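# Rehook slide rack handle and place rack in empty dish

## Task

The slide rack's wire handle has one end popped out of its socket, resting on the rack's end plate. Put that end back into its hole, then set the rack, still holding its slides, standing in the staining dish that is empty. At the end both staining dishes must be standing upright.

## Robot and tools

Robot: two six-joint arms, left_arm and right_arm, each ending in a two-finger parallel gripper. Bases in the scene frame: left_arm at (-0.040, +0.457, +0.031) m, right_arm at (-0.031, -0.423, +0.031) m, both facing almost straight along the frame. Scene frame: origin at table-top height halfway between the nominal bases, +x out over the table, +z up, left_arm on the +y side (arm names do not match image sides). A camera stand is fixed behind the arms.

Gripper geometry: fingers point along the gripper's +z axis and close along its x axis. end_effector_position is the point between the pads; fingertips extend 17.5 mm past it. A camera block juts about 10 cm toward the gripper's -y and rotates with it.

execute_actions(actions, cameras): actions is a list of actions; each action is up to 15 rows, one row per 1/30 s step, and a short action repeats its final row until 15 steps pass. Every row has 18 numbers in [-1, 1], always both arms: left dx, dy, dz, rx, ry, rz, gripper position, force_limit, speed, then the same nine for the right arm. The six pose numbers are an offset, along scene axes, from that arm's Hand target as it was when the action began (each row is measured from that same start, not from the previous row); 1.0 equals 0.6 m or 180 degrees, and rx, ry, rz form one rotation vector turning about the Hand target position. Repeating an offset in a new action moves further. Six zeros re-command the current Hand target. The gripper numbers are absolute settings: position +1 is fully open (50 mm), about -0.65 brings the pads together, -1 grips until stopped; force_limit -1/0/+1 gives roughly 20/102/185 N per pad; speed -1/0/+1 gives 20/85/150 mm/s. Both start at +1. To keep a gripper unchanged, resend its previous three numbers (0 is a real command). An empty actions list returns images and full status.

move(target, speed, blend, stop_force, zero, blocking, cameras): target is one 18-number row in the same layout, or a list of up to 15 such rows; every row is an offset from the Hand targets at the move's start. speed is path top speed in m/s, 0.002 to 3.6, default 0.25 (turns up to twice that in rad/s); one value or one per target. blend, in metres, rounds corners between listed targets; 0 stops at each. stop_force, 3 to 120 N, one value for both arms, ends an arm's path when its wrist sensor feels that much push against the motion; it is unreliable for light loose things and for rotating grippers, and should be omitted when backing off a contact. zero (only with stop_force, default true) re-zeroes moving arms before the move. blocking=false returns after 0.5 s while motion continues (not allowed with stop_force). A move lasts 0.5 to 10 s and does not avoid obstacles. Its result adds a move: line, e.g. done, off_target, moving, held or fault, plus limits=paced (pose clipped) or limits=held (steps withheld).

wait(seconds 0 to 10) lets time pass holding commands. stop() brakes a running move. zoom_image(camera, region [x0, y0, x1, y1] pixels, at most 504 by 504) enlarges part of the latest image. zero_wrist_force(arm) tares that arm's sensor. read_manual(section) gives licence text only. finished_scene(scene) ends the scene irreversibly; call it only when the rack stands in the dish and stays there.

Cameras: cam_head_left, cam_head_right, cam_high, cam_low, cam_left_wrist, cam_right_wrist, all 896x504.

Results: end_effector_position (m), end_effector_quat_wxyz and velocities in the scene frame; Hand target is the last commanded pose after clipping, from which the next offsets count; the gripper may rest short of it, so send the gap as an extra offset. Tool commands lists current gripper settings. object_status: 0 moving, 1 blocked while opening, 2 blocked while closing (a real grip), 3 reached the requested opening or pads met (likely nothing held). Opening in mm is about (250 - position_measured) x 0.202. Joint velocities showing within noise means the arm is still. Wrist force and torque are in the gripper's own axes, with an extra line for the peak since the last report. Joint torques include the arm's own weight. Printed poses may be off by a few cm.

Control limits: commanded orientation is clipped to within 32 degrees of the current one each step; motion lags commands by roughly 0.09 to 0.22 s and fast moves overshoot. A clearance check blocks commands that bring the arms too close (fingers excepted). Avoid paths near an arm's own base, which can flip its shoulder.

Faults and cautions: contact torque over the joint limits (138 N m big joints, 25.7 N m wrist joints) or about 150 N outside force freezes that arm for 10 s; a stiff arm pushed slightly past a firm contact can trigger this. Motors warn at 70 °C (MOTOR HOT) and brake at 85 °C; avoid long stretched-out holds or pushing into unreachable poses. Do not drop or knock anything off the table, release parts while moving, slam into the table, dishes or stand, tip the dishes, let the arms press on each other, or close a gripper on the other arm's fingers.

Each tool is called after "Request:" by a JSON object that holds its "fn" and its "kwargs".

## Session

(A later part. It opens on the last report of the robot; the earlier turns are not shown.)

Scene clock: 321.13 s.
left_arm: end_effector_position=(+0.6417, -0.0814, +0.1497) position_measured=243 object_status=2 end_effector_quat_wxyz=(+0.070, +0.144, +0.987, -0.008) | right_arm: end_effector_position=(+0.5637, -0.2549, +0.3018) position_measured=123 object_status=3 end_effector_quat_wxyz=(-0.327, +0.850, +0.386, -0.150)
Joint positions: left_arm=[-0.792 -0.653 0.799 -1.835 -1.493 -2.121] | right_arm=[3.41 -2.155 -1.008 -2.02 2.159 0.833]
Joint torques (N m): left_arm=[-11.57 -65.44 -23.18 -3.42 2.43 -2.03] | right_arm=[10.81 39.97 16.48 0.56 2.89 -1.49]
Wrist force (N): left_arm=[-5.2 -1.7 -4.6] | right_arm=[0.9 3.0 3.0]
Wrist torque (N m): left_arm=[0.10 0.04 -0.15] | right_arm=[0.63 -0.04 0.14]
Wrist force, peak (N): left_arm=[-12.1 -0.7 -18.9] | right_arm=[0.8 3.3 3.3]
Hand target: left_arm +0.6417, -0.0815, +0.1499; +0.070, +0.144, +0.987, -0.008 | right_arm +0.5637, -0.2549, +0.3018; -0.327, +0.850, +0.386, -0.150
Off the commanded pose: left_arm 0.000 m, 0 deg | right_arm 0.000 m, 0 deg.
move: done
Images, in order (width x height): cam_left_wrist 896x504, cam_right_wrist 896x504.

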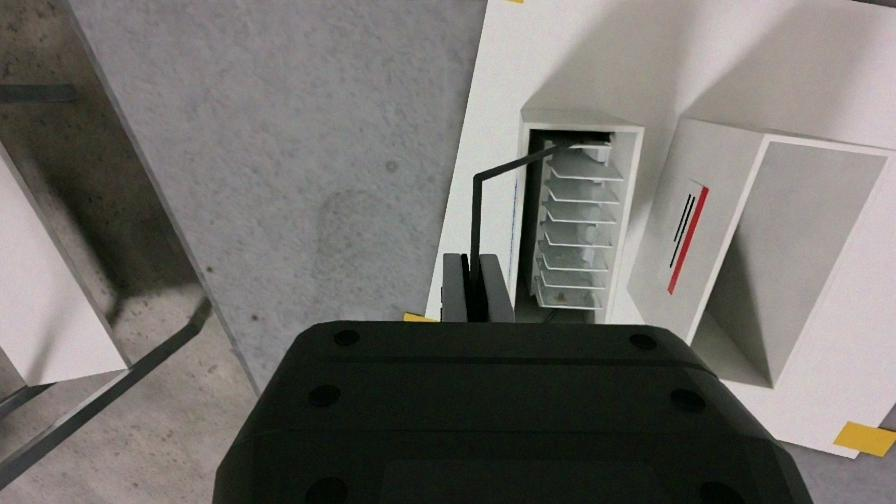

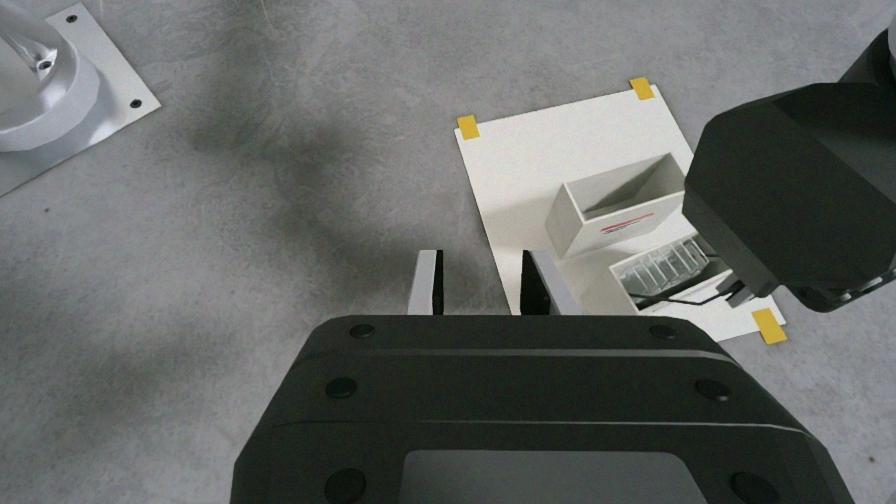

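Request:
{"fn": "move", "kwargs": {"target": [[0,0,0,0,0,0,0.2,0,-0.5,0,0,0,0,0,0,0.2,0,0],[0,0,0.2,0,0,0,0.2,0,-0.5,0,0,0,0,0,0,0.2,0,0]], "speed": 0.15, "cameras": ["cam_left_wrist","cam_right_wrist","cam_low","cam_high"]}}

Request:
{"fn": "zoom_image", "kwargs": {"camera": "cam_right_wrist", "region": [520, 150, 820, 350]}}

Request:
{"fn": "zoom_image", "kwargs": {"camera": "cam_left_wrist", "region": [450, 70, 750, 330]}}

Scene clock: 324.37 s.
left_arm: end_effector_position=(+0.6417, -0.0815, +0.2697) position_measured=123 object_status=3 end_effector_quat_wxyz=(+0.070, +0.144, +0.987, -0.008) | right_arm: end_effector_position=(+0.5637, -0.2549, +0.3018) position_measured=123 object_status=3 end_effector_quat_wxyz=(-0.327, +0.850, +0.386, -0.150)
Joint positions: left_arm=[-0.793 -0.648 0.483 -1.523 -1.493 -2.121] | right_arm=[3.41 -2.155 -1.008 -2.02 2.159 0.833]
Joint torques (N m): left_arm=[0.58 -70.19 -28.48 -4.2 -3.03 0.89] | right_arm=[11.91 41.6 17.56 0.77 2.52 -1.33]
Wrist force (N): left_arm=[-2.6 -1.2 -0.7] | right_arm=[0.7 3.1 3.0]
Wrist torque (N m): left_arm=[0.17 0.00 -0.13] | right_arm=[0.65 -0.01 0.15]
Wrist force, peak (N): left_arm=[-4.9 -1.6 -4.9] | right_arm=[0.9 3.3 3.2]
Hand target: left_arm +0.6417, -0.0815, +0.2699; +0.070, +0.144, +0.987, -0.008 | right_arm +0.5637, -0.2549, +0.3018; -0.327, +0.850, +0.386, -0.150
Off the commanded pose: left_arm 0.000 m, 0 deg | right_arm 0.000 m, 0 deg.
move: done
Images, in order (width x height): cam_high 896x504, cam_low 896x504, cam_left_wrist 896x504, cam_right_wrist 896x504.

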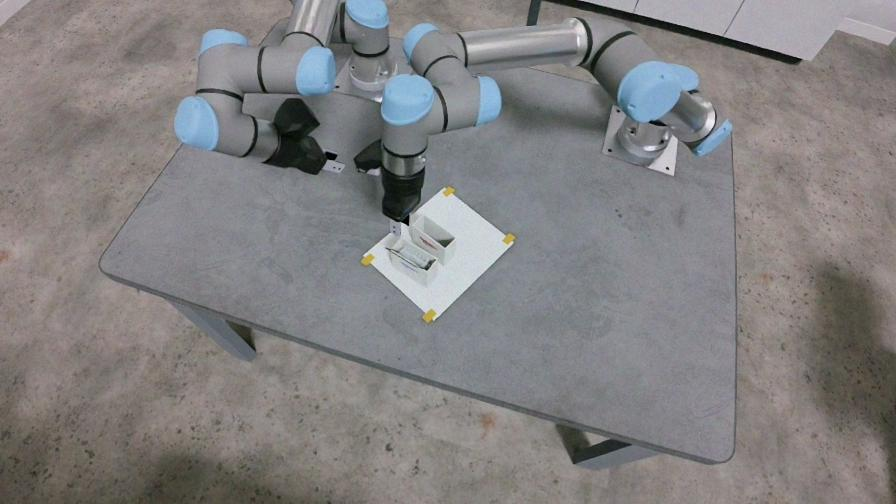

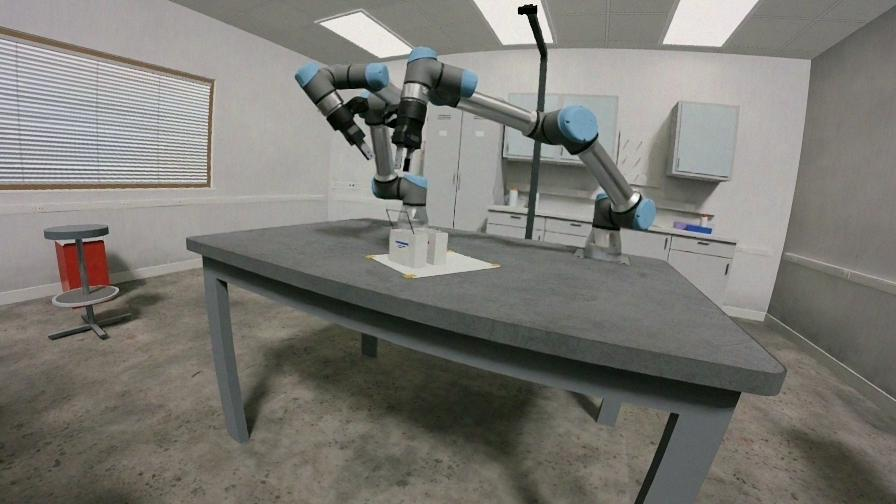

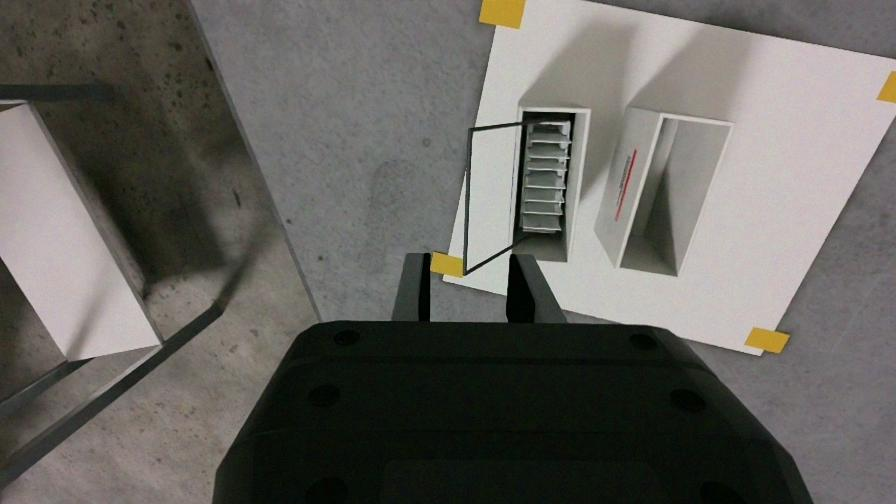

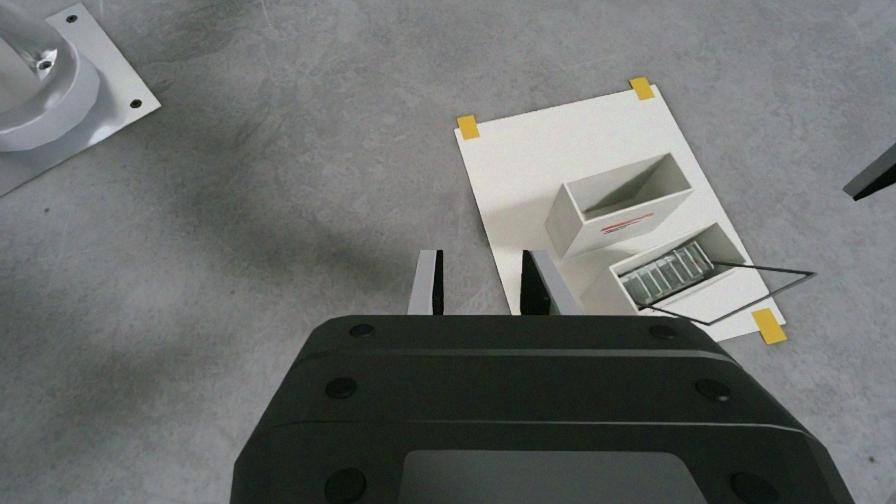

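Scaled by 1.680 from the camera's 896x504 image, which has a finer 1280x720 frame.

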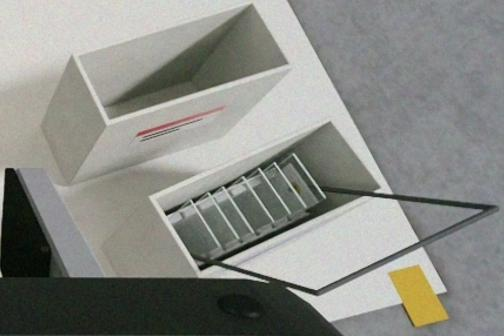

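Scaled by 1.680 from the camera's 896x504 image, which has a finer 1280x720 frame.

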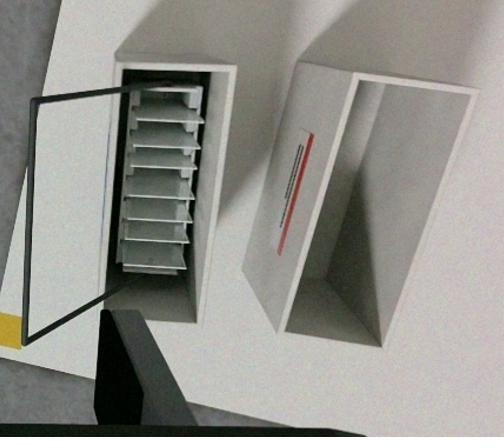

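Request:
{"fn": "finished_scene", "kwargs": {"scene": 2}}

The scene is finished: the task was done.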